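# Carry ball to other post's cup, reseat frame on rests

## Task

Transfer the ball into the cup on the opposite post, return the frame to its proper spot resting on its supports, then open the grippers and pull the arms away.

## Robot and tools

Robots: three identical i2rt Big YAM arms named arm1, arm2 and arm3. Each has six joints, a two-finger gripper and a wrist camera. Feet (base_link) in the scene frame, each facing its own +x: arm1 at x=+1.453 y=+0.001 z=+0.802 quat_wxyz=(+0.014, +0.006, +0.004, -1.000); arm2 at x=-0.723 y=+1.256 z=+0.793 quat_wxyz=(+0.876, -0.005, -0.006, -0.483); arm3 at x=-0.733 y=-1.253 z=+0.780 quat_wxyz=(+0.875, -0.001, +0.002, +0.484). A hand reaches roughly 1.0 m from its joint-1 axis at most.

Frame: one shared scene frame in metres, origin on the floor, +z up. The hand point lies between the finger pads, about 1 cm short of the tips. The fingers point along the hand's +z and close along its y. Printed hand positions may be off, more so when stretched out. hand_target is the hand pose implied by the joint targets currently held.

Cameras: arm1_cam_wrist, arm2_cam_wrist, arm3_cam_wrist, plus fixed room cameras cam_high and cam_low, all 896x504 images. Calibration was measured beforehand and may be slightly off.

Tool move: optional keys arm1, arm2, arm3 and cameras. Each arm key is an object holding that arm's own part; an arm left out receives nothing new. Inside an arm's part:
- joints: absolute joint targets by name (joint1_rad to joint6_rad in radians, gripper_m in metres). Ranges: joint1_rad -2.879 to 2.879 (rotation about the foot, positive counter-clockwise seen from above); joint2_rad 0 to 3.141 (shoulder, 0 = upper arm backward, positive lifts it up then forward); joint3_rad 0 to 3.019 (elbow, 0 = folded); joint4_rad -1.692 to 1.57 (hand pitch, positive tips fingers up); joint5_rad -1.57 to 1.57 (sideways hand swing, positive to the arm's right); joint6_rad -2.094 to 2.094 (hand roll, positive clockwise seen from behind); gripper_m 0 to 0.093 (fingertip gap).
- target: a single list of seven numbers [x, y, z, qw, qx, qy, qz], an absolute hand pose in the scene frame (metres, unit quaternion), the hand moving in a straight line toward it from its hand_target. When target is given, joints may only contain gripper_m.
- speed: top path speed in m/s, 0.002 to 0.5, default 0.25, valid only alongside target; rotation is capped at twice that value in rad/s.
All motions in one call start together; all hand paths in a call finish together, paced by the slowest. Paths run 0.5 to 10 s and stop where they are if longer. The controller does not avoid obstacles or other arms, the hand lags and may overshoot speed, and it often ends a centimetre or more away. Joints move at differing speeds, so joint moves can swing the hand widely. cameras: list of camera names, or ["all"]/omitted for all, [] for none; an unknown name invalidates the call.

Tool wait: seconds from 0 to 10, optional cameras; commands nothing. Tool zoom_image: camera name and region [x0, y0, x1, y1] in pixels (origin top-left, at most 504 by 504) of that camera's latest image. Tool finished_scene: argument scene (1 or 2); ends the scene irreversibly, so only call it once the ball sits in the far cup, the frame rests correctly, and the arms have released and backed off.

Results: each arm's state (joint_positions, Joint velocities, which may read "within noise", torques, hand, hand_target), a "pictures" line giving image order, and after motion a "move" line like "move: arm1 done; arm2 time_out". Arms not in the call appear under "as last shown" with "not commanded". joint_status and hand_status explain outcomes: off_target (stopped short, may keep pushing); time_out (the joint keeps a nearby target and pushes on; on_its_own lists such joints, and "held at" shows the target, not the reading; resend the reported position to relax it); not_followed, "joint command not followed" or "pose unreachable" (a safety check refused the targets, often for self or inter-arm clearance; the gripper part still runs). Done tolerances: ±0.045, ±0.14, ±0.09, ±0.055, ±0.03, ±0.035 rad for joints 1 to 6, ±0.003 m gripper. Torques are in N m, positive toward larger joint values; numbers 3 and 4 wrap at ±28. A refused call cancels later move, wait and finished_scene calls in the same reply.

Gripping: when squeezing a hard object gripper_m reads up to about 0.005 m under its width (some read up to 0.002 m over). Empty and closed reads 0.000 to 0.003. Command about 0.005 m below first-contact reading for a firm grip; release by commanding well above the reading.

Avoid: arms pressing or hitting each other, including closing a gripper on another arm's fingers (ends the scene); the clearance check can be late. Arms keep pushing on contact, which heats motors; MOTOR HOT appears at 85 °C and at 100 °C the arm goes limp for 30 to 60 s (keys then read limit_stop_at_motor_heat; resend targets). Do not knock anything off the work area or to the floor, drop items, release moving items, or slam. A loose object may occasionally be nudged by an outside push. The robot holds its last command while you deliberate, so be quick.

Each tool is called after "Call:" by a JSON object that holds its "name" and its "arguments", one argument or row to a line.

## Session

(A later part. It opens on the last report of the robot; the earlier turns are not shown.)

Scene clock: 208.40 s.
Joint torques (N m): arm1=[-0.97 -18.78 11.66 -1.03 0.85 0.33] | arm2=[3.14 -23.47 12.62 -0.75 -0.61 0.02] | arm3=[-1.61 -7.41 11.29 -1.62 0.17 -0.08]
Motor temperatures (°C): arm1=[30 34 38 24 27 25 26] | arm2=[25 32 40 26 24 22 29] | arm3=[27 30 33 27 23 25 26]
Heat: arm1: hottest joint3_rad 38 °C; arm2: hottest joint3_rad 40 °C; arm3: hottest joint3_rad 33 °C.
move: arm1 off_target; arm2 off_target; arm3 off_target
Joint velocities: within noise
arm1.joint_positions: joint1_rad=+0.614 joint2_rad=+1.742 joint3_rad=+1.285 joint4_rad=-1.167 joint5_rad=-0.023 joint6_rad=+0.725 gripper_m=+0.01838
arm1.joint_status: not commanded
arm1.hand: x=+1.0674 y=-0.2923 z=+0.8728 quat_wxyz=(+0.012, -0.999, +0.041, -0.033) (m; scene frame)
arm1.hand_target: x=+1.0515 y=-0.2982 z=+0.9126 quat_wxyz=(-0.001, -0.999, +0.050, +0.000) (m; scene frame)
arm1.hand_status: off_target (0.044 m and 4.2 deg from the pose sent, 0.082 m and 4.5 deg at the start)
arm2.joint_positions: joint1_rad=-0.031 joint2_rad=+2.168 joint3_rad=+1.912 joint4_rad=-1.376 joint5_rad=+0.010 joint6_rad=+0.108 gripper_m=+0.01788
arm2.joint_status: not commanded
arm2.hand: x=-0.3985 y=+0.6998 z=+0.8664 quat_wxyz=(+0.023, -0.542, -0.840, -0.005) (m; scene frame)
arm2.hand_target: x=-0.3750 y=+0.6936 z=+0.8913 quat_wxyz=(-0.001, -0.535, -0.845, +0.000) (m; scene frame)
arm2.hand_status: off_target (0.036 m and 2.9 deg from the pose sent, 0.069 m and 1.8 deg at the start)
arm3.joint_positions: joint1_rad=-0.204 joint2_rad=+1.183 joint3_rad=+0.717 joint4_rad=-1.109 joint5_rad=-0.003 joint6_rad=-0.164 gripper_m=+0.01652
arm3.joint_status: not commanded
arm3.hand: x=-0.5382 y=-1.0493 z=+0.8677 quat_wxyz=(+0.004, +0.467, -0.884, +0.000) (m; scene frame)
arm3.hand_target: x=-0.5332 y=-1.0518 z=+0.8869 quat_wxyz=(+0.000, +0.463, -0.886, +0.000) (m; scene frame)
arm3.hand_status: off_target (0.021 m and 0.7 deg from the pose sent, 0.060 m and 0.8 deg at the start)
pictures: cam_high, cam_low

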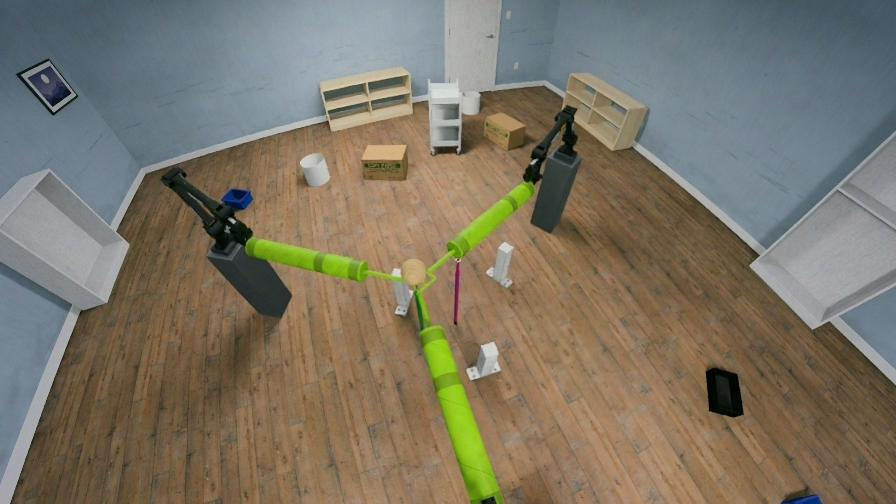

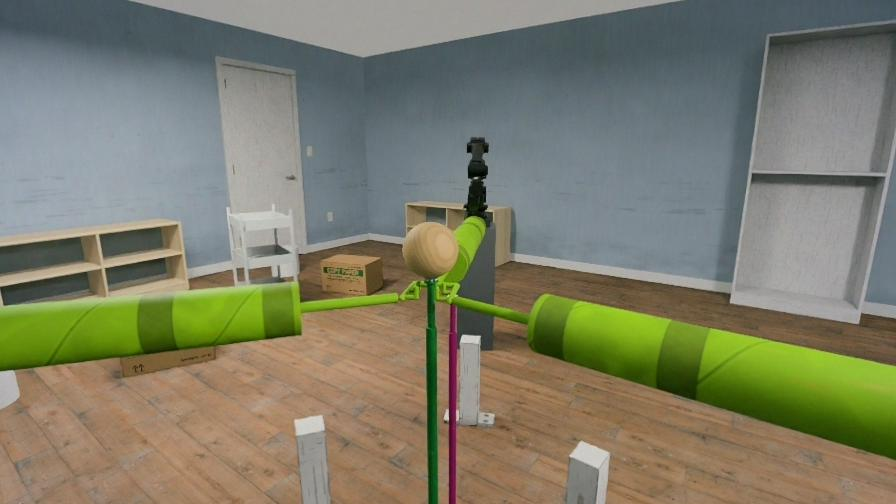

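Call:
{"name": "move", "arguments": {
  "arm1": {"target":[1.058,-0.295,0.925,0,0.9985,-0.050,0],"speed":0.05},
  "arm2": {"target":[-0.366,0.695,0.905,0,0.535,0.845,0],"speed":0.05},
  "arm3": {"target":[-0.525,-1.048,0.899,0,-0.463,0.886,0],"speed":0.05},
  "cameras": ["cam_high","cam_low"]
}}

Call:
{"name": "zoom_image", "arguments": {
  "camera": "cam_low",
  "region": [380, 210, 500, 330]
}}

Call:
{"name": "zoom_image", "arguments": {
  "camera": "cam_high",
  "region": [380, 220, 500, 310]
}}

Scene clock: 216.97 s.
Joint torques (N m): arm1=[-0.67 -18.43 11.07 -0.91 0.8 0.36] | arm2=[4.25 -23.82 12.77 -0.75 -0.57 0.15] | arm3=[-1.38 -6.77 12.05 -1.36 0.15 -0.08]
Motor temperatures (°C): arm1=[30 35 38 24 27 25 26] | arm2=[25 33 45 26 24 22 29] | arm3=[27 30 34 27 23 25 27]
Heat: arm1: hottest joint3_rad 38 °C; arm2: hottest joint3_rad 45 °C; arm3: hottest joint3_rad 34 °C.
move: arm1 off_target; arm2 off_target; arm3 off_target
Joint velocities: within noise
arm1.joint_positions: joint1_rad=+0.614 joint2_rad=+1.711 joint3_rad=+1.285 joint4_rad=-1.192 joint5_rad=-0.022 joint6_rad=+0.725 gripper_m=+0.01838
arm1.joint_status: not commanded
arm1.hand: x=+1.0709 y=-0.2894 z=+0.8872 quat_wxyz=(+0.011, -0.999, +0.041, -0.030) (m; scene frame)
arm1.hand_target: x=+1.0592 y=-0.2944 z=+0.9244 quat_wxyz=(-0.001, -0.999, +0.050, +0.000) (m; scene frame)
arm1.hand_status: off_target (0.040 m and 3.9 deg from the pose sent, 0.053 m and 4.2 deg at the start)
arm2.joint_positions: joint1_rad=-0.031 joint2_rad=+2.168 joint3_rad=+1.941 joint4_rad=-1.412 joint5_rad=+0.007 joint6_rad=+0.107 gripper_m=+0.01788
arm2.joint_status: not commanded
arm2.hand: x=-0.3978 y=+0.6994 z=+0.8773 quat_wxyz=(+0.026, -0.542, -0.840, -0.008) (m; scene frame)
arm2.hand_target: x=-0.3673 y=+0.6972 z=+0.9053 quat_wxyz=(-0.001, -0.535, -0.845, +0.000) (m; scene frame)
arm2.hand_status: off_target (0.042 m and 3.2 deg from the pose sent, 0.051 m and 2.9 deg at the start)
arm3.joint_positions: joint1_rad=-0.216 joint2_rad=+1.183 joint3_rad=+0.747 joint4_rad=-1.146 joint5_rad=-0.002 joint6_rad=-0.174 gripper_m=+0.01652
arm3.joint_status: not commanded
arm3.hand: x=-0.5333 y=-1.0494 z=+0.8781 quat_wxyz=(+0.008, +0.466, -0.885, +0.001) (m; scene frame)
arm3.hand_target: x=-0.5253 y=-1.0481 z=+0.8982 quat_wxyz=(+0.000, +0.463, -0.886, +0.000) (m; scene frame)
arm3.hand_status: off_target (0.023 m and 1.0 deg from the pose sent, 0.034 m and 0.7 deg at the start)
pictures: cam_high, cam_low

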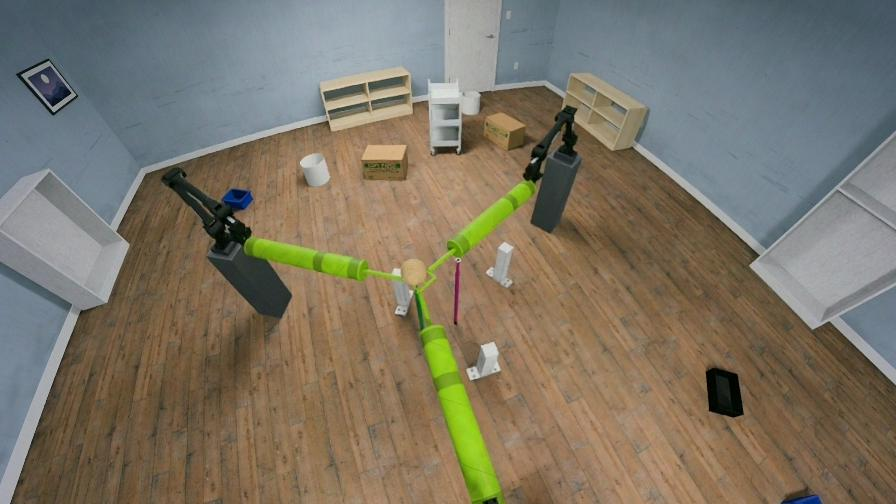

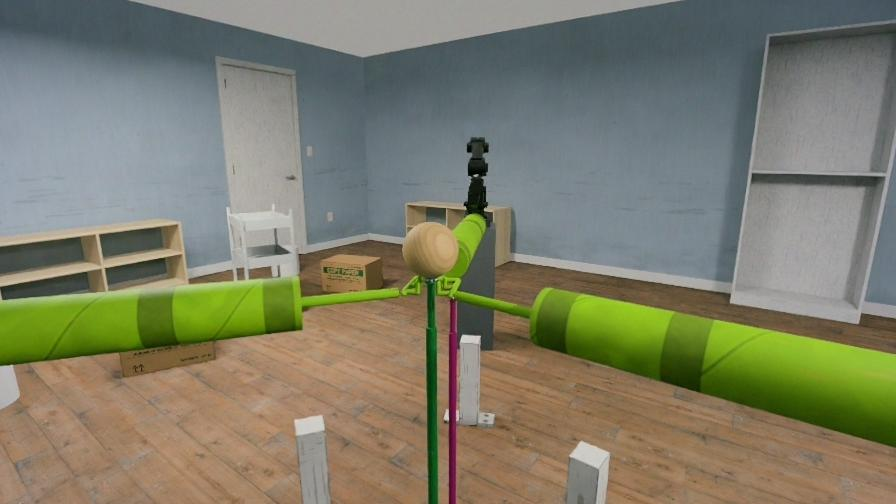

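Scaled by 4.200 from the camera's 896x504 image, which has a finer 1280x720 frame.

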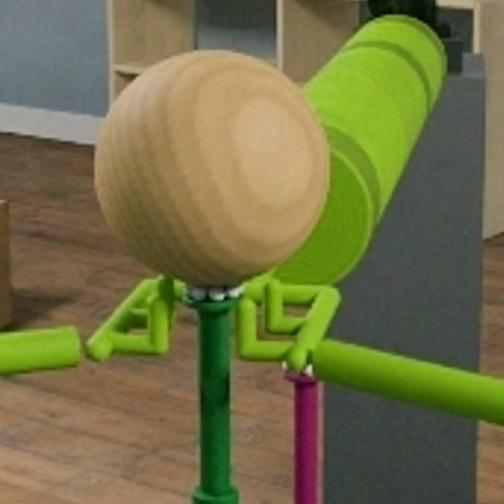

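Scaled by 4.200 from the camera's 896x504 image, which has a finer 1280x720 frame.

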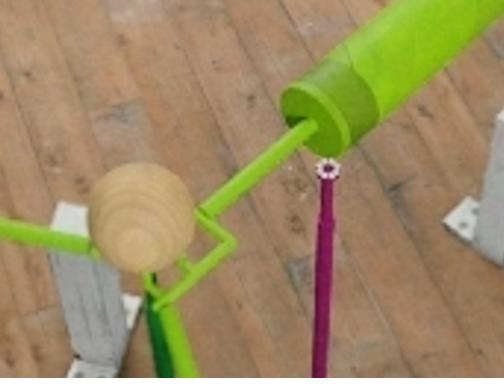

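Call:
{"name": "move", "arguments": {
  "arm1": {"target":[1.057,-0.295,1.002,0,0.9985,-0.050,0],"speed":0.05},
  "arm2": {"target":[-0.362,0.695,0.994,0,0.535,0.845,0],"speed":0.05},
  "arm3": {"target":[-0.524,-1.048,0.984,0,-0.463,0.886,0],"speed":0.05},
  "cameras": ["cam_high","cam_low"]
}}

Call:
{"name": "zoom_image", "arguments": {
  "camera": "cam_low",
  "region": [380, 190, 500, 310]
}}

Call:
{"name": "zoom_image", "arguments": {
  "camera": "cam_high",
  "region": [380, 220, 500, 310]
}}

Scene clock: 225.80 s.
Joint torques (N m): arm1=[-1.2 -18.84 13.2 -1.07 0.73 0.33] | arm2=[4.48 -24.53 14.08 -0.39 -0.56 0.19] | arm3=[-1.26 -8.06 13.93 -1.5 0.08 -0.07]
Motor temperatures (°C): arm1=[30 35 38 24 27 25 27] | arm2=[25 33 46 26 24 22 29] | arm3=[27 30 35 27 23 25 27]
Heat: arm1: hottest joint3_rad 38 °C; arm2: hottest joint3_rad 46 °C; arm3: hottest joint3_rad 35 °C.
move: arm1 off_target; arm2 off_target; arm3 off_target
Joint velocities: within noise
arm1.joint_positions: joint1_rad=+0.619 joint2_rad=+1.666 joint3_rad=+1.406 joint4_rad=-1.383 joint5_rad=-0.019 joint6_rad=+0.728 gripper_m=+0.01838
arm1.joint_status: not commanded
arm1.hand: x=+1.0726 y=-0.2906 z=+0.9524 quat_wxyz=(+0.020, -0.998, +0.041, -0.040) (m; scene frame)
arm1.hand_target: x=+1.0593 y=-0.2935 z=+1.0010 quat_wxyz=(+0.000, -0.999, +0.050, +0.000) (m; scene frame)
arm1.hand_status: off_target (0.052 m and 5.2 deg from the pose sent, 0.116 m and 3.9 deg at the start)
arm2.joint_positions: joint1_rad=-0.030 joint2_rad=+2.168 joint3_rad=+2.148 joint4_rad=-1.650 joint5_rad=+0.006 joint6_rad=+0.107 gripper_m=+0.01788
arm2.joint_status: not commanded
arm2.hand: x=-0.3961 y=+0.6993 z=+0.9563 quat_wxyz=(+0.039, -0.541, -0.840, -0.015) (m; scene frame)
arm2.hand_target: x=-0.3643 y=+0.6984 z=+0.9942 quat_wxyz=(-0.002, -0.535, -0.845, -0.001) (m; scene frame)
arm2.hand_status: off_target (0.051 m and 4.9 deg from the pose sent, 0.122 m and 3.3 deg at the start)
arm3.joint_positions: joint1_rad=-0.219 joint2_rad=+1.138 joint3_rad=+0.913 joint4_rad=-1.389 joint5_rad=+0.000 joint6_rad=-0.177 gripper_m=+0.01651
arm3.joint_status: not commanded
arm3.hand: x=-0.5313 y=-1.0490 z=+0.9503 quat_wxyz=(+0.023, +0.466, -0.885, +0.007) (m; scene frame)
arm3.hand_target: x=-0.5248 y=-1.0484 z=+0.9825 quat_wxyz=(-0.001, +0.463, -0.886, +0.000) (m; scene frame)
arm3.hand_status: off_target (0.035 m and 2.7 deg from the pose sent, 0.106 m and 1.0 deg at the start)
pictures: cam_high, cam_low

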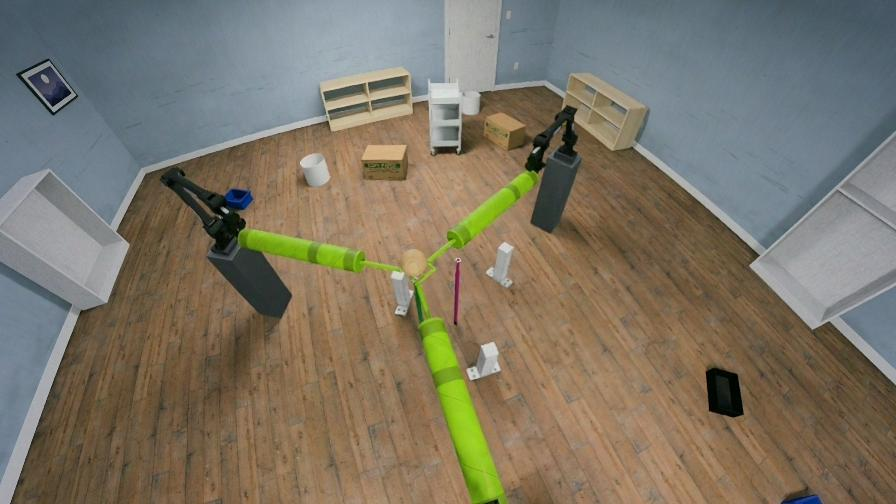

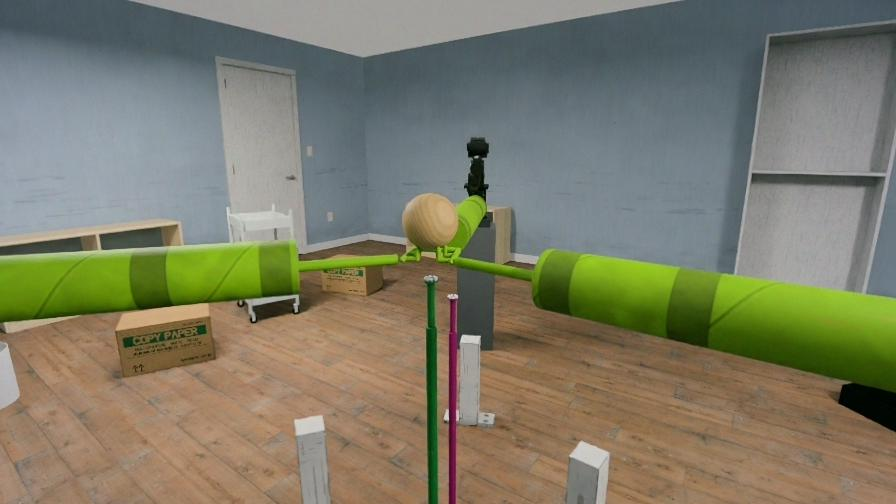

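Scaled by 4.200 from the camera's 896x504 image, which has a finer 1280x720 frame.

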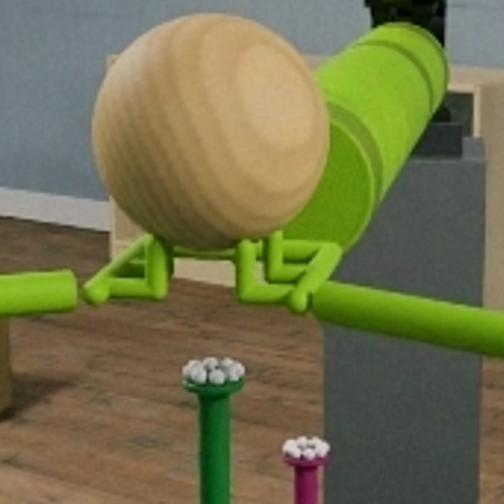

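Scaled by 4.200 from the camera's 896x504 image, which has a finer 1280x720 frame.

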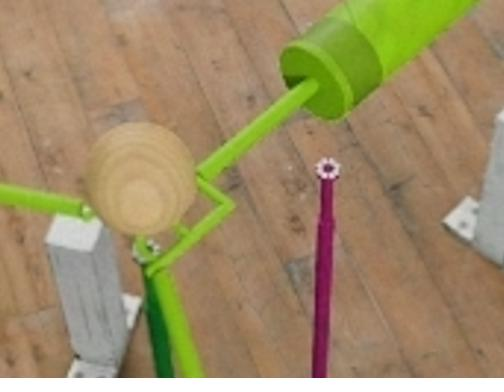

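Call:
{"name": "move", "arguments": {
  "arm1": {"target":[0.929,-0.027,1.002,0,0.9985,-0.050,0],"speed":0.08},
  "arm2": {"target":[-0.490,0.965,0.979,0,0.535,0.845,0],"speed":0.08},
  "arm3": {"target":[-0.652,-0.778,0.993,0,-0.463,0.886,0],"speed":0.08},
  "cameras": ["cam_high","cam_low"]
}}

Call:
{"name": "zoom_image", "arguments": {
  "camera": "cam_low",
  "region": [400, 190, 520, 310]
}}

Call:
{"name": "zoom_image", "arguments": {
  "camera": "cam_high",
  "region": [400, 200, 520, 290]
}}

Scene clock: 238.83 s.
Joint torques (N m): arm1=[-3.08 -17.55 14.37 -0.25 0.3 0.07] | arm2=[3.66 -14.74 8.02 0.14 -0.53 0.15] | arm3=[0.97 -12.81 14.38 -1.07 0.02 0.18]
Motor temperatures (°C): arm1=[30 35 43 24 27 25 27] | arm2=[25 35 48 26 24 22 29] | arm3=[27 30 39 27 23 25 27]
Heat: arm1: hottest joint3_rad 43 °C; arm2: hottest joint3_rad 48 °C; arm3: hottest joint3_rad 39 °C.
move: arm1 off_target; arm2 off_target; arm3 off_target
Joint velocities: within noise
arm1.joint_positions: joint1_rad=+0.045 joint2_rad=+1.718 joint3_rad=+1.494 joint4_rad=-1.429 joint5_rad=-0.014 joint6_rad=+0.161 gripper_m=+0.01838
arm1.joint_status: not commanded
arm1.hand: x=+0.9556 y=-0.0391 z=+0.9611 quat_wxyz=(+0.003, -0.998, +0.045, -0.047) (m; scene frame)
arm1.hand_target: x=+0.9324 y=-0.0268 z=+1.0023 quat_wxyz=(+0.001, -0.999, +0.050, +0.001) (m; scene frame)
arm1.hand_status: off_target (0.050 m and 5.4 deg from the pose sent, 0.304 m and 5.2 deg at the start)
arm2.joint_positions: joint1_rad=+0.080 joint2_rad=+1.401 joint3_rad=+1.115 joint4_rad=-1.356 joint5_rad=+0.005 joint6_rad=+0.212 gripper_m=+0.01788
arm2.joint_status: not commanded
arm2.hand: x=-0.5012 y=+0.9586 z=+0.9612 quat_wxyz=(+0.028, -0.539, -0.842, -0.006) (m; scene frame)
arm2.hand_target: x=-0.4905 y=+0.9650 z=+0.9786 quat_wxyz=(+0.000, -0.535, -0.845, -0.001) (m; scene frame)
arm2.hand_status: off_target (0.022 m and 3.3 deg from the pose sent, 0.283 m and 4.9 deg at the start)
arm3.joint_positions: joint1_rad=+0.381 joint2_rad=+1.608 joint3_rad=+1.410 joint4_rad=-1.402 joint5_rad=+0.004 joint6_rad=+0.426 gripper_m=+0.01652
arm3.joint_status: not commanded
arm3.hand: x=-0.6482 y=-0.7893 z=+0.9632 quat_wxyz=(+0.010, +0.465, -0.885, +0.014) (m; scene frame)
arm3.hand_target: x=-0.6521 y=-0.7793 z=+0.9927 quat_wxyz=(+0.000, +0.463, -0.886, -0.001) (m; scene frame)
arm3.hand_status: off_target (0.032 m and 1.9 deg from the pose sent, 0.300 m and 2.7 deg at the start)
pictures: cam_high, cam_low

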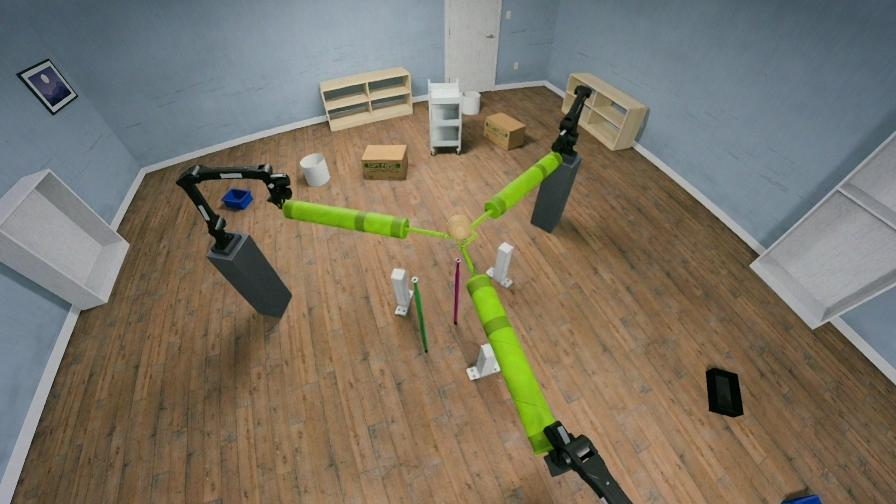

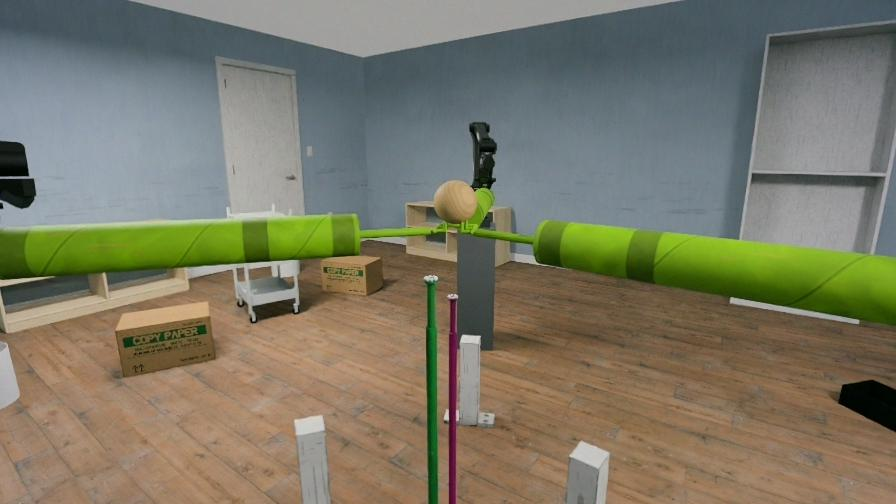

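Scaled by 4.200 from the camera's 896x504 image, which has a finer 1280x720 frame.

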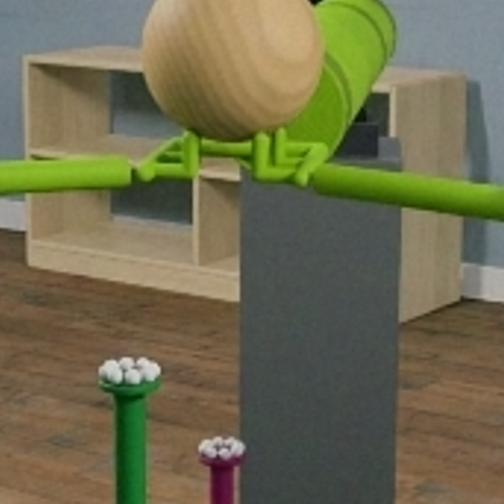

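Scaled by 4.200 from the camera's 896x504 image, which has a finer 1280x720 frame.

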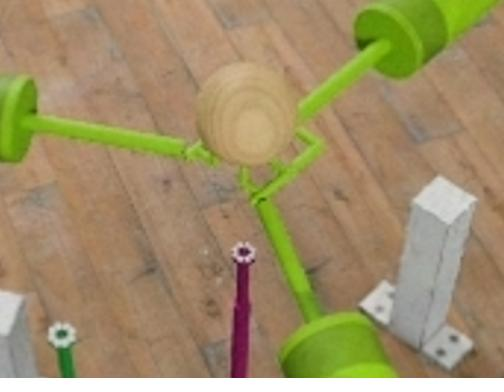

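Call:
{"name": "move", "arguments": {
  "arm1": {"target":[0.915,-0.021,0.838,0,0.9985,-0.050,0],"speed":0.08},
  "arm2": {"target":[-0.506,0.972,0.814,0,0.535,0.845,0],"speed":0.08},
  "arm3": {"target":[-0.668,-0.771,0.828,0,-0.463,0.886,0],"speed":0.08},
  "cameras": ["cam_high","cam_low"]
}}

Call:
{"name": "zoom_image", "arguments": {
  "camera": "cam_low",
  "region": [400, 210, 520, 330]
}}

Call:
{"name": "zoom_image", "arguments": {
  "camera": "cam_high",
  "region": [400, 210, 520, 300]
}}

Scene clock: 253.00 s.
Joint torques (N m): arm1=[-2.43 -20.01 8.73 0.91 0.18 0.09] | arm2=[1.9 -11.4 6.01 0.49 -0.5 -0.05] | arm3=[0.26 -13.74 8.83 0.23 0.26 0.11]
Motor temperatures (°C): arm1=[30 35 44 24 27 25 27] | arm2=[25 35 46 26 24 22 29] | arm3=[27 31 40 27 23 25 27]
Heat: arm1: hottest joint3_rad 44 °C; arm2: hottest joint3_rad 46 °C; arm3: hottest joint3_rad 40 °C.
move: arm1 off_target; arm2 done; arm3 done
Joint velocities: within noise
arm1.joint_positions: joint1_rad=+0.028 joint2_rad=+1.906 joint3_rad=+1.346 joint4_rad=-1.076 joint5_rad=-0.012 joint6_rad=+0.148 gripper_m=+0.01838
arm1.joint_status: not commanded
arm1.hand: x=+0.9353 y=-0.0303 z=+0.8130 quat_wxyz=(+0.002, -0.998, +0.046, -0.038) (m; scene frame)
arm1.hand_target: x=+0.9160 y=-0.0210 z=+0.8385 quat_wxyz=(+0.001, -0.999, +0.050, +0.000) (m; scene frame)
arm1.hand_status: off_target (0.034 m and 4.4 deg from the pose sent, 0.131 m and 5.5 deg at the start)
arm2.joint_positions: joint1_rad=+0.080 joint2_rad=+1.529 joint3_rad=+0.812 joint4_rad=-0.883 joint5_rad=+0.006 joint6_rad=+0.212 gripper_m=+0.01788
arm2.joint_status: not commanded
arm2.hand: x=-0.5119 y=+0.9718 z=+0.8137 quat_wxyz=(+0.008, -0.539, -0.842, +0.002) (m; scene frame)
arm2.hand_target: x=-0.5060 y=+0.9721 z=+0.8140 quat_wxyz=(+0.000, -0.535, -0.845, +0.000) (m; scene frame)
arm2.hand_status: done (0.006 m and 1.1 deg from the pose sent, 0.148 m and 3.3 deg at the start)
arm3.joint_positions: joint1_rad=+0.423 joint2_rad=+1.764 joint3_rad=+1.207 joint4_rad=-1.028 joint5_rad=-0.001 joint6_rad=+0.467 gripper_m=+0.01652
arm3.joint_status: not commanded
arm3.hand: x=-0.6675 y=-0.7754 z=+0.8195 quat_wxyz=(+0.006, +0.465, -0.885, +0.006) (m; scene frame)
arm3.hand_target: x=-0.6681 y=-0.7711 z=+0.8279 quat_wxyz=(+0.000, +0.463, -0.886, +0.000) (m; scene frame)
arm3.hand_status: done (0.010 m and 1.0 deg from the pose sent, 0.138 m and 1.9 deg at the start)
pictures: cam_high, cam_low

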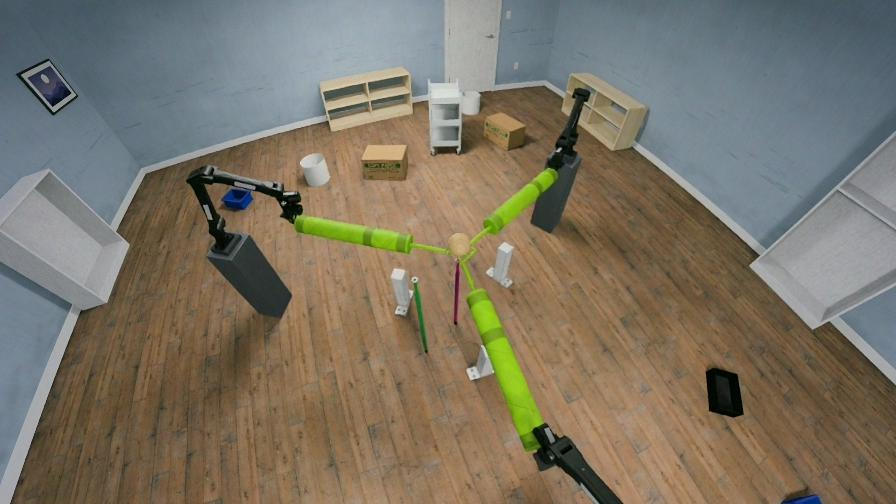

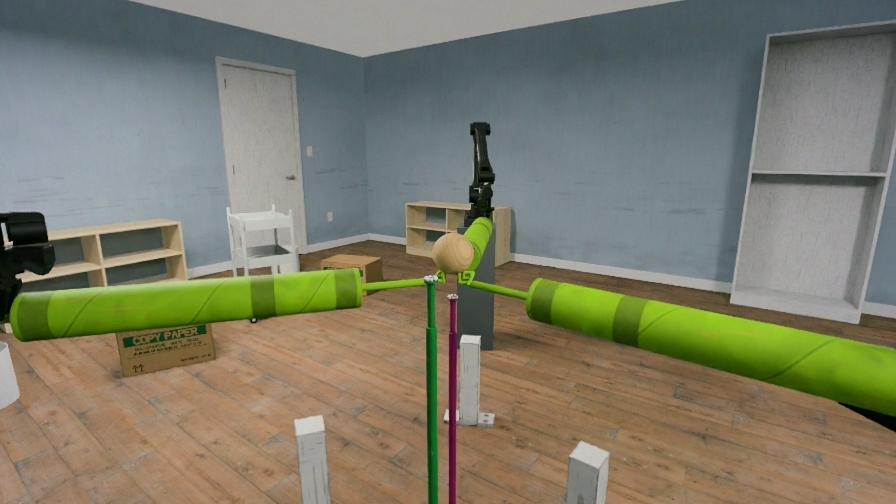

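Scaled by 4.200 from the camera's 896x504 image, which has a finer 1280x720 frame.

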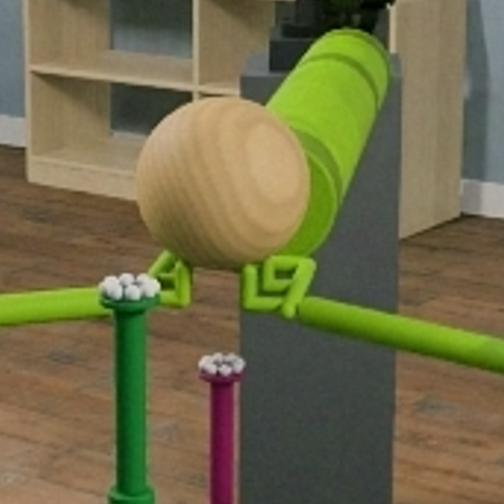

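Scaled by 4.200 from the camera's 896x504 image, which has a finer 1280x720 frame.

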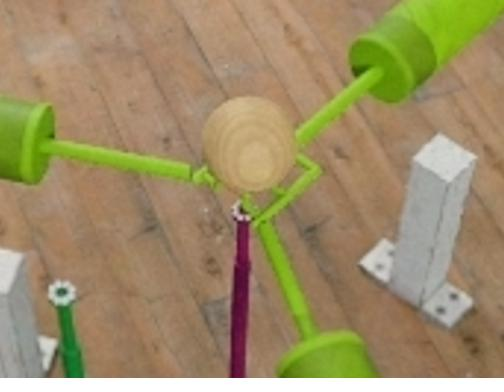

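Call:
{"name": "move", "arguments": {
  "arm1": {"target":[0.920,-0.033,0.801,0,0.9985,-0.050,0],"speed":0.05},
  "arm2": {"target":[-0.502,0.961,0.777,0,0.535,0.845,0],"speed":0.05},
  "arm3": {"target":[-0.664,-0.783,0.790,0,-0.463,0.886,0],"speed":0.05},
  "cameras": ["cam_high","cam_low"]
}}

Call:
{"name": "zoom_image", "arguments": {
  "camera": "cam_low",
  "region": [400, 210, 520, 330]
}}

Call:
{"name": "zoom_image", "arguments": {
  "camera": "cam_high",
  "region": [400, 210, 520, 300]
}}

Scene clock: 263.70 s.
Joint torques (N m): arm1=[-0.97 -19.66 8.05 0.83 0.22 0.3] | arm2=[1.55 -12.16 5.82 0.61 -0.54 -0.12] | arm3=[-0.38 -13.33 7.68 0.06 -0.08 -0.02]
Motor temperatures (°C): arm1=[30 37 42 24 27 25 27] | arm2=[25 35 44 26 24 22 29] | arm3=[27 31 38 27 23 25 27]
Heat: arm1: hottest joint3_rad 42 °C; arm2: hottest joint3_rad 44 °C; arm3: hottest joint3_rad 38 °C.
move: arm1 off_target; arm2 done; arm3 done
Joint velocities: within noise
arm1.joint_positions: joint1_rad=+0.033 joint2_rad=+1.944 joint3_rad=+1.302 joint4_rad=-0.982 joint5_rad=-0.014 joint6_rad=+0.149 gripper_m=+0.01838
arm1.joint_status: not commanded
arm1.hand: x=+0.9382 y=-0.0330 z=+0.7796 quat_wxyz=(+0.000, -0.998, +0.044, -0.033) (m; scene frame)
arm1.hand_target: x=+0.9207 y=-0.0329 z=+0.8012 quat_wxyz=(+0.000, -0.999, +0.050, +0.000) (m; scene frame)
arm1.hand_status: off_target (0.028 m and 3.8 deg from the pose sent, 0.020 m and 4.4 deg at the start)
arm2.joint_positions: joint1_rad=+0.075 joint2_rad=+1.631 joint3_rad=+0.802 joint4_rad=-0.781 joint5_rad=+0.007 joint6_rad=+0.211 gripper_m=+0.01788
arm2.joint_status: not commanded
arm2.hand: x=-0.5098 y=+0.9654 z=+0.7756 quat_wxyz=(+0.014, -0.541, -0.841, +0.001) (m; scene frame)
arm2.hand_target: x=-0.5021 y=+0.9611 z=+0.7772 quat_wxyz=(+0.000, -0.535, -0.845, +0.000) (m; scene frame)
arm2.hand_status: done (0.009 m and 1.8 deg from the pose sent, 0.040 m and 1.2 deg at the start)
arm3.joint_positions: joint1_rad=+0.419 joint2_rad=+1.790 joint3_rad=+1.142 joint4_rad=-0.917 joint5_rad=+0.007 joint6_rad=+0.467 gripper_m=+0.01652
arm3.joint_status: not commanded
arm3.hand: x=-0.6650 y=-0.7815 z=+0.7867 quat_wxyz=(-0.003, +0.463, -0.886, +0.000) (m; scene frame)
arm3.hand_target: x=-0.6640 y=-0.7830 z=+0.7900 quat_wxyz=(+0.000, +0.463, -0.886, +0.000) (m; scene frame)
arm3.hand_status: done (0.004 m and 0.3 deg from the pose sent, 0.031 m and 1.0 deg at the start)
pictures: cam_high, cam_low

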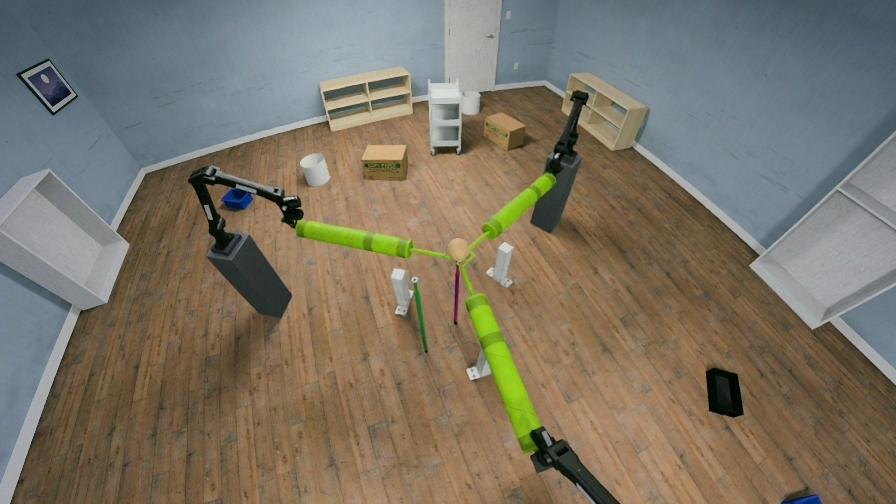

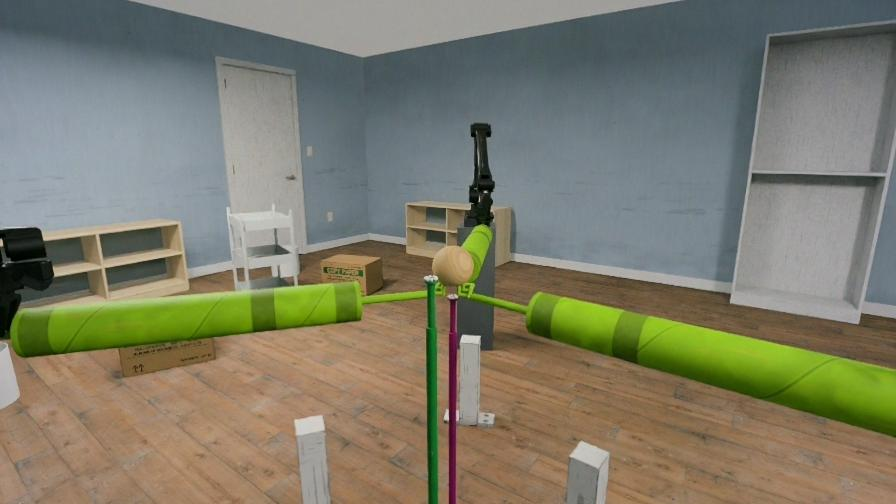

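Scaled by 4.200 from the camera's 896x504 image, which has a finer 1280x720 frame.

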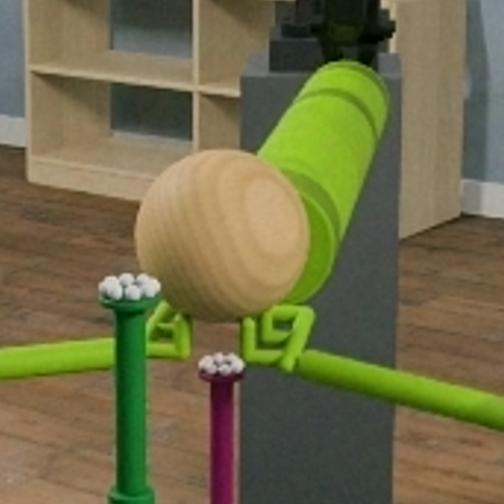

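Scaled by 4.200 from the camera's 896x504 image, which has a finer 1280x720 frame.

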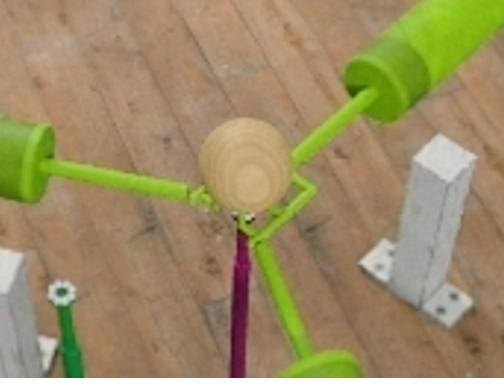

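Call:
{"name": "move", "arguments": {
  "arm1": {"target":[0.921,-0.038,0.771,0,0.9985,-0.050,0],"speed":0.03},
  "arm2": {"target":[-0.498,0.956,0.747,0,0.535,0.845,0],"speed":0.03},
  "arm3": {"target":[-0.662,-0.788,0.760,0,-0.463,0.886,0],"speed":0.03},
  "cameras": ["cam_high","cam_low"]
}}

Call:
{"name": "zoom_image", "arguments": {
  "camera": "cam_low",
  "region": [400, 210, 520, 330]
}}

Call:
{"name": "zoom_image", "arguments": {
  "camera": "cam_high",
  "region": [400, 210, 520, 300]
}}

Scene clock: 273.93 s.
Joint torques (N m): arm1=[-1.03 -19.37 7.56 0.98 0.27 0.29] | arm2=[1.61 -12.75 5.15 0.79 -0.54 -0.11] | arm3=[-0.44 -13.22 7.13 0.17 -0.1 -0.05]
Motor temperatures (°C): arm1=[30 38 40 24 26 25 27] | arm2=[25 35 42 26 24 22 30] | arm3=[27 31 38 27 23 25 27]
Heat: arm1: hottest joint3_rad 40 °C; arm2: hottest joint3_rad 42 °C; arm3: hottest joint3_rad 38 °C.
move: arm1 off_target; arm2 done; arm3 done
Joint velocities: within noise
arm1.joint_positions: joint1_rad=+0.044 joint2_rad=+1.988 joint3_rad=+1.280 joint4_rad=-0.917 joint5_rad=-0.016 joint6_rad=+0.159 gripper_m=+0.01838
arm1.joint_status: not commanded
arm1.hand: x=+0.9403 y=-0.0386 z=+0.7510 quat_wxyz=(+0.000, -0.999, +0.043, -0.033) (m; scene frame)
arm1.hand_target: x=+0.9216 y=-0.0381 z=+0.7714 quat_wxyz=(+0.000, -0.999, +0.050, +0.000) (m; scene frame)
arm1.hand_status: off_target (0.028 m and 3.8 deg from the pose sent, 0.020 m and 3.8 deg at the start)
arm2.joint_positions: joint1_rad=+0.075 joint2_rad=+1.715 joint3_rad=+0.802 joint4_rad=-0.701 joint5_rad=+0.007 joint6_rad=+0.211 gripper_m=+0.01788
arm2.joint_status: not commanded
arm2.hand: x=-0.5062 y=+0.9603 z=+0.7465 quat_wxyz=(+0.015, -0.541, -0.841, +0.000) (m; scene frame)
arm2.hand_target: x=-0.4981 y=+0.9561 z=+0.7471 quat_wxyz=(+0.000, -0.535, -0.845, +0.000) (m; scene frame)
arm2.hand_status: done (0.009 m and 1.9 deg from the pose sent, 0.032 m and 1.8 deg at the start)
arm3.joint_positions: joint1_rad=+0.413 joint2_rad=+1.829 joint3_rad=+1.105 joint4_rad=-0.840 joint5_rad=+0.007 joint6_rad=+0.464 gripper_m=+0.01652
arm3.joint_status: not commanded
arm3.hand: x=-0.6630 y=-0.7865 z=+0.7584 quat_wxyz=(-0.003, +0.462, -0.887, +0.000) (m; scene frame)
arm3.hand_target: x=-0.6621 y=-0.7881 z=+0.7600 quat_wxyz=(+0.000, +0.463, -0.886, +0.000) (m; scene frame)
arm3.hand_status: done (0.002 m and 0.4 deg from the pose sent, 0.028 m and 0.3 deg at the start)
pictures: cam_high, cam_low

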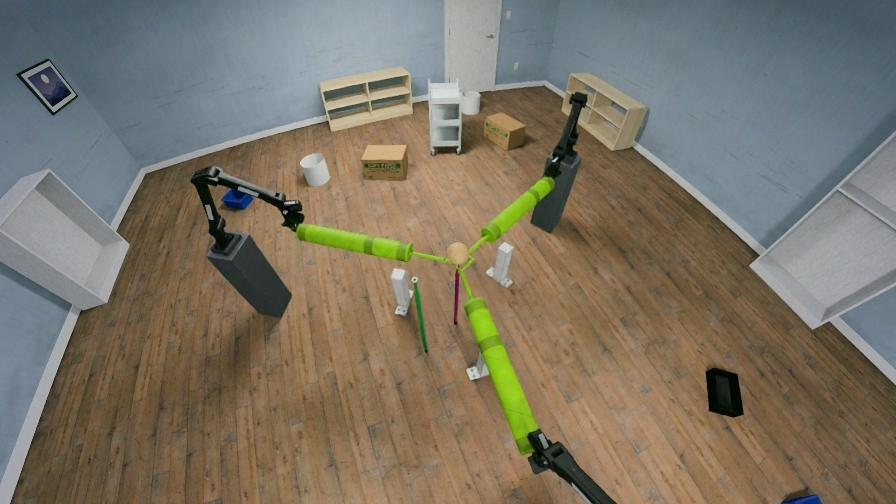

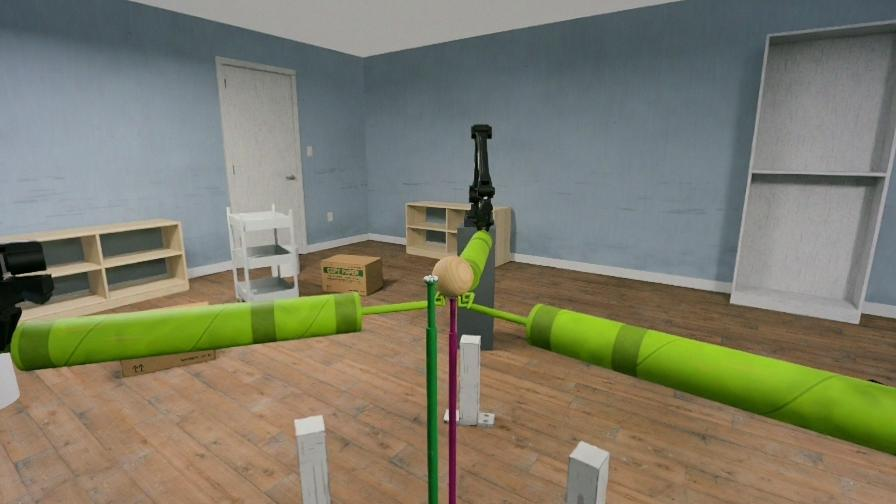

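Scaled by 4.200 from the camera's 896x504 image, which has a finer 1280x720 frame.

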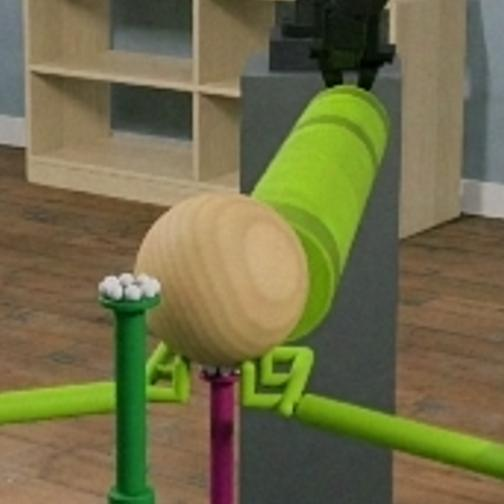

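Scaled by 4.200 from the camera's 896x504 image, which has a finer 1280x720 frame.

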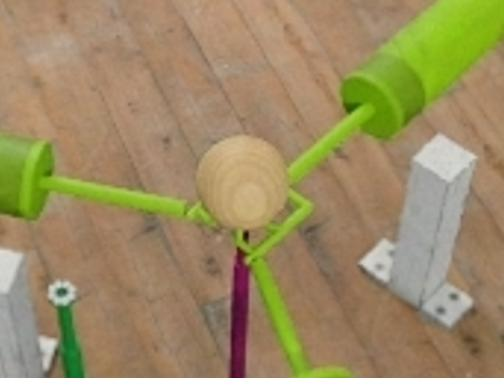

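Call:
{"name": "move", "arguments": {
  "arm1": {"target":[0.921,-0.038,0.705,0,0.9985,-0.050,0],"speed":0.03},
  "arm2": {"target":[-0.498,0.956,0.68,0,0.535,0.845,0],"speed":0.03},
  "arm3": {"target":[-0.662,-0.788,0.693,0,-0.463,0.886,0],"speed":0.03},
  "cameras": ["cam_high","cam_low"]
}}

Call:
{"name": "zoom_image", "arguments": {
  "camera": "cam_low",
  "region": [400, 230, 520, 350]
}}

Call:
{"name": "zoom_image", "arguments": {
  "camera": "cam_high",
  "region": [400, 220, 520, 310]
}}

Scene clock: 283.03 s.
Joint torques (N m): arm1=[-0.97 -19.6 6.54 0.92 0.28 0.3] | arm2=[1.67 -13.33 3.86 0.8 -0.53 -0.1] | arm3=[-0.38 -13.39 6.13 0.42 -0.1 -0.05]
Motor temperatures (°C): arm1=[30 37 39 24 26 25 27] | arm2=[25 34 40 26 24 21 30] | arm3=[27 31 37 27 23 25 27]
Heat: arm1: hottest joint3_rad 39 °C; arm2: hottest joint3_rad 40 °C; arm3: hottest joint3_rad 37 °C.
move: arm1 off_target; arm2 done; arm3 done
Joint velocities: within noise
arm1.joint_positions: joint1_rad=+0.044 joint2_rad=+2.100 joint3_rad=+1.261 joint4_rad=-0.777 joint5_rad=-0.016 joint6_rad=+0.160 gripper_m=+0.01838
arm1.joint_status: not commanded
arm1.hand: x=+0.9394 y=-0.0381 z=+0.6888 quat_wxyz=(+0.000, -0.999, +0.044, -0.028) (m; scene frame)
arm1.hand_target: x=+0.9214 y=-0.0381 z=+0.7053 quat_wxyz=(+0.000, -0.999, +0.050, +0.000) (m; scene frame)
arm1.hand_status: off_target (0.025 m and 3.3 deg from the pose sent, 0.050 m and 3.8 deg at the start)
arm2.joint_positions: joint1_rad=+0.075 joint2_rad=+1.887 joint3_rad=+0.782 joint4_rad=-0.505 joint5_rad=+0.007 joint6_rad=+0.211 gripper_m=+0.01788
arm2.joint_status: not commanded
arm2.hand: x=-0.5060 y=+0.9596 z=+0.6811 quat_wxyz=(+0.013, -0.541, -0.841, +0.001) (m; scene frame)
arm2.hand_target: x=-0.4981 y=+0.9561 z=+0.6802 quat_wxyz=(+0.000, -0.535, -0.845, +0.000) (m; scene frame)
arm2.hand_status: done (0.009 m and 1.7 deg from the pose sent, 0.067 m and 1.9 deg at the start)
arm3.joint_positions: joint1_rad=+0.413 joint2_rad=+1.955 joint3_rad=+1.075 joint4_rad=-0.685 joint5_rad=+0.007 joint6_rad=+0.463 gripper_m=+0.01652
arm3.joint_status: not commanded
arm3.hand: x=-0.6632 y=-0.7870 z=+0.6936 quat_wxyz=(-0.003, +0.462, -0.887, +0.000) (m; scene frame)
arm3.hand_target: x=-0.6621 y=-0.7879 z=+0.6930 quat_wxyz=(+0.000, +0.463, -0.886, +0.000) (m; scene frame)
arm3.hand_status: done (0.002 m and 0.3 deg from the pose sent, 0.065 m and 0.4 deg at the start)
pictures: cam_high, cam_low

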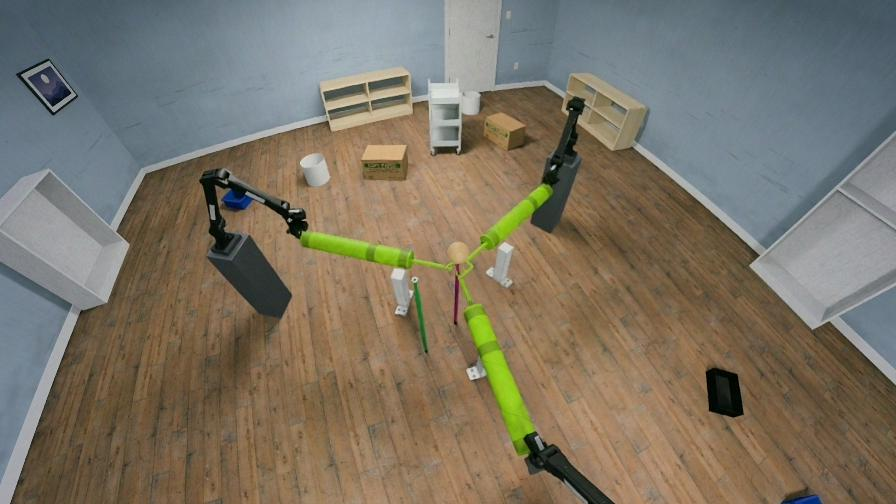

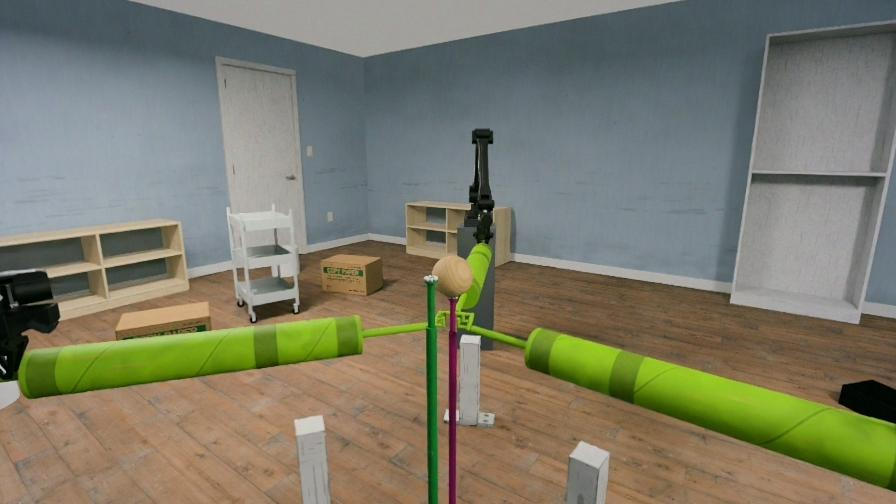

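Scaled by 4.200 from the camera's 896x504 image, which has a finer 1280x720 frame.

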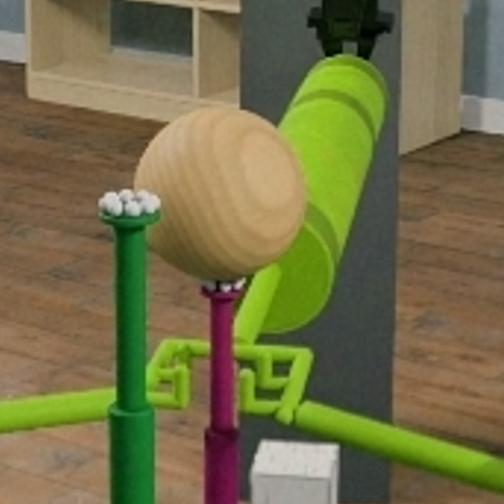

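Scaled by 4.200 from the camera's 896x504 image, which has a finer 1280x720 frame.

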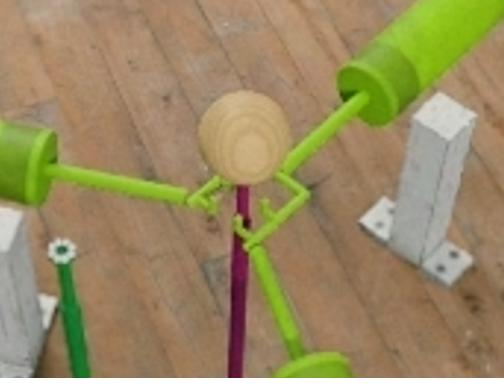

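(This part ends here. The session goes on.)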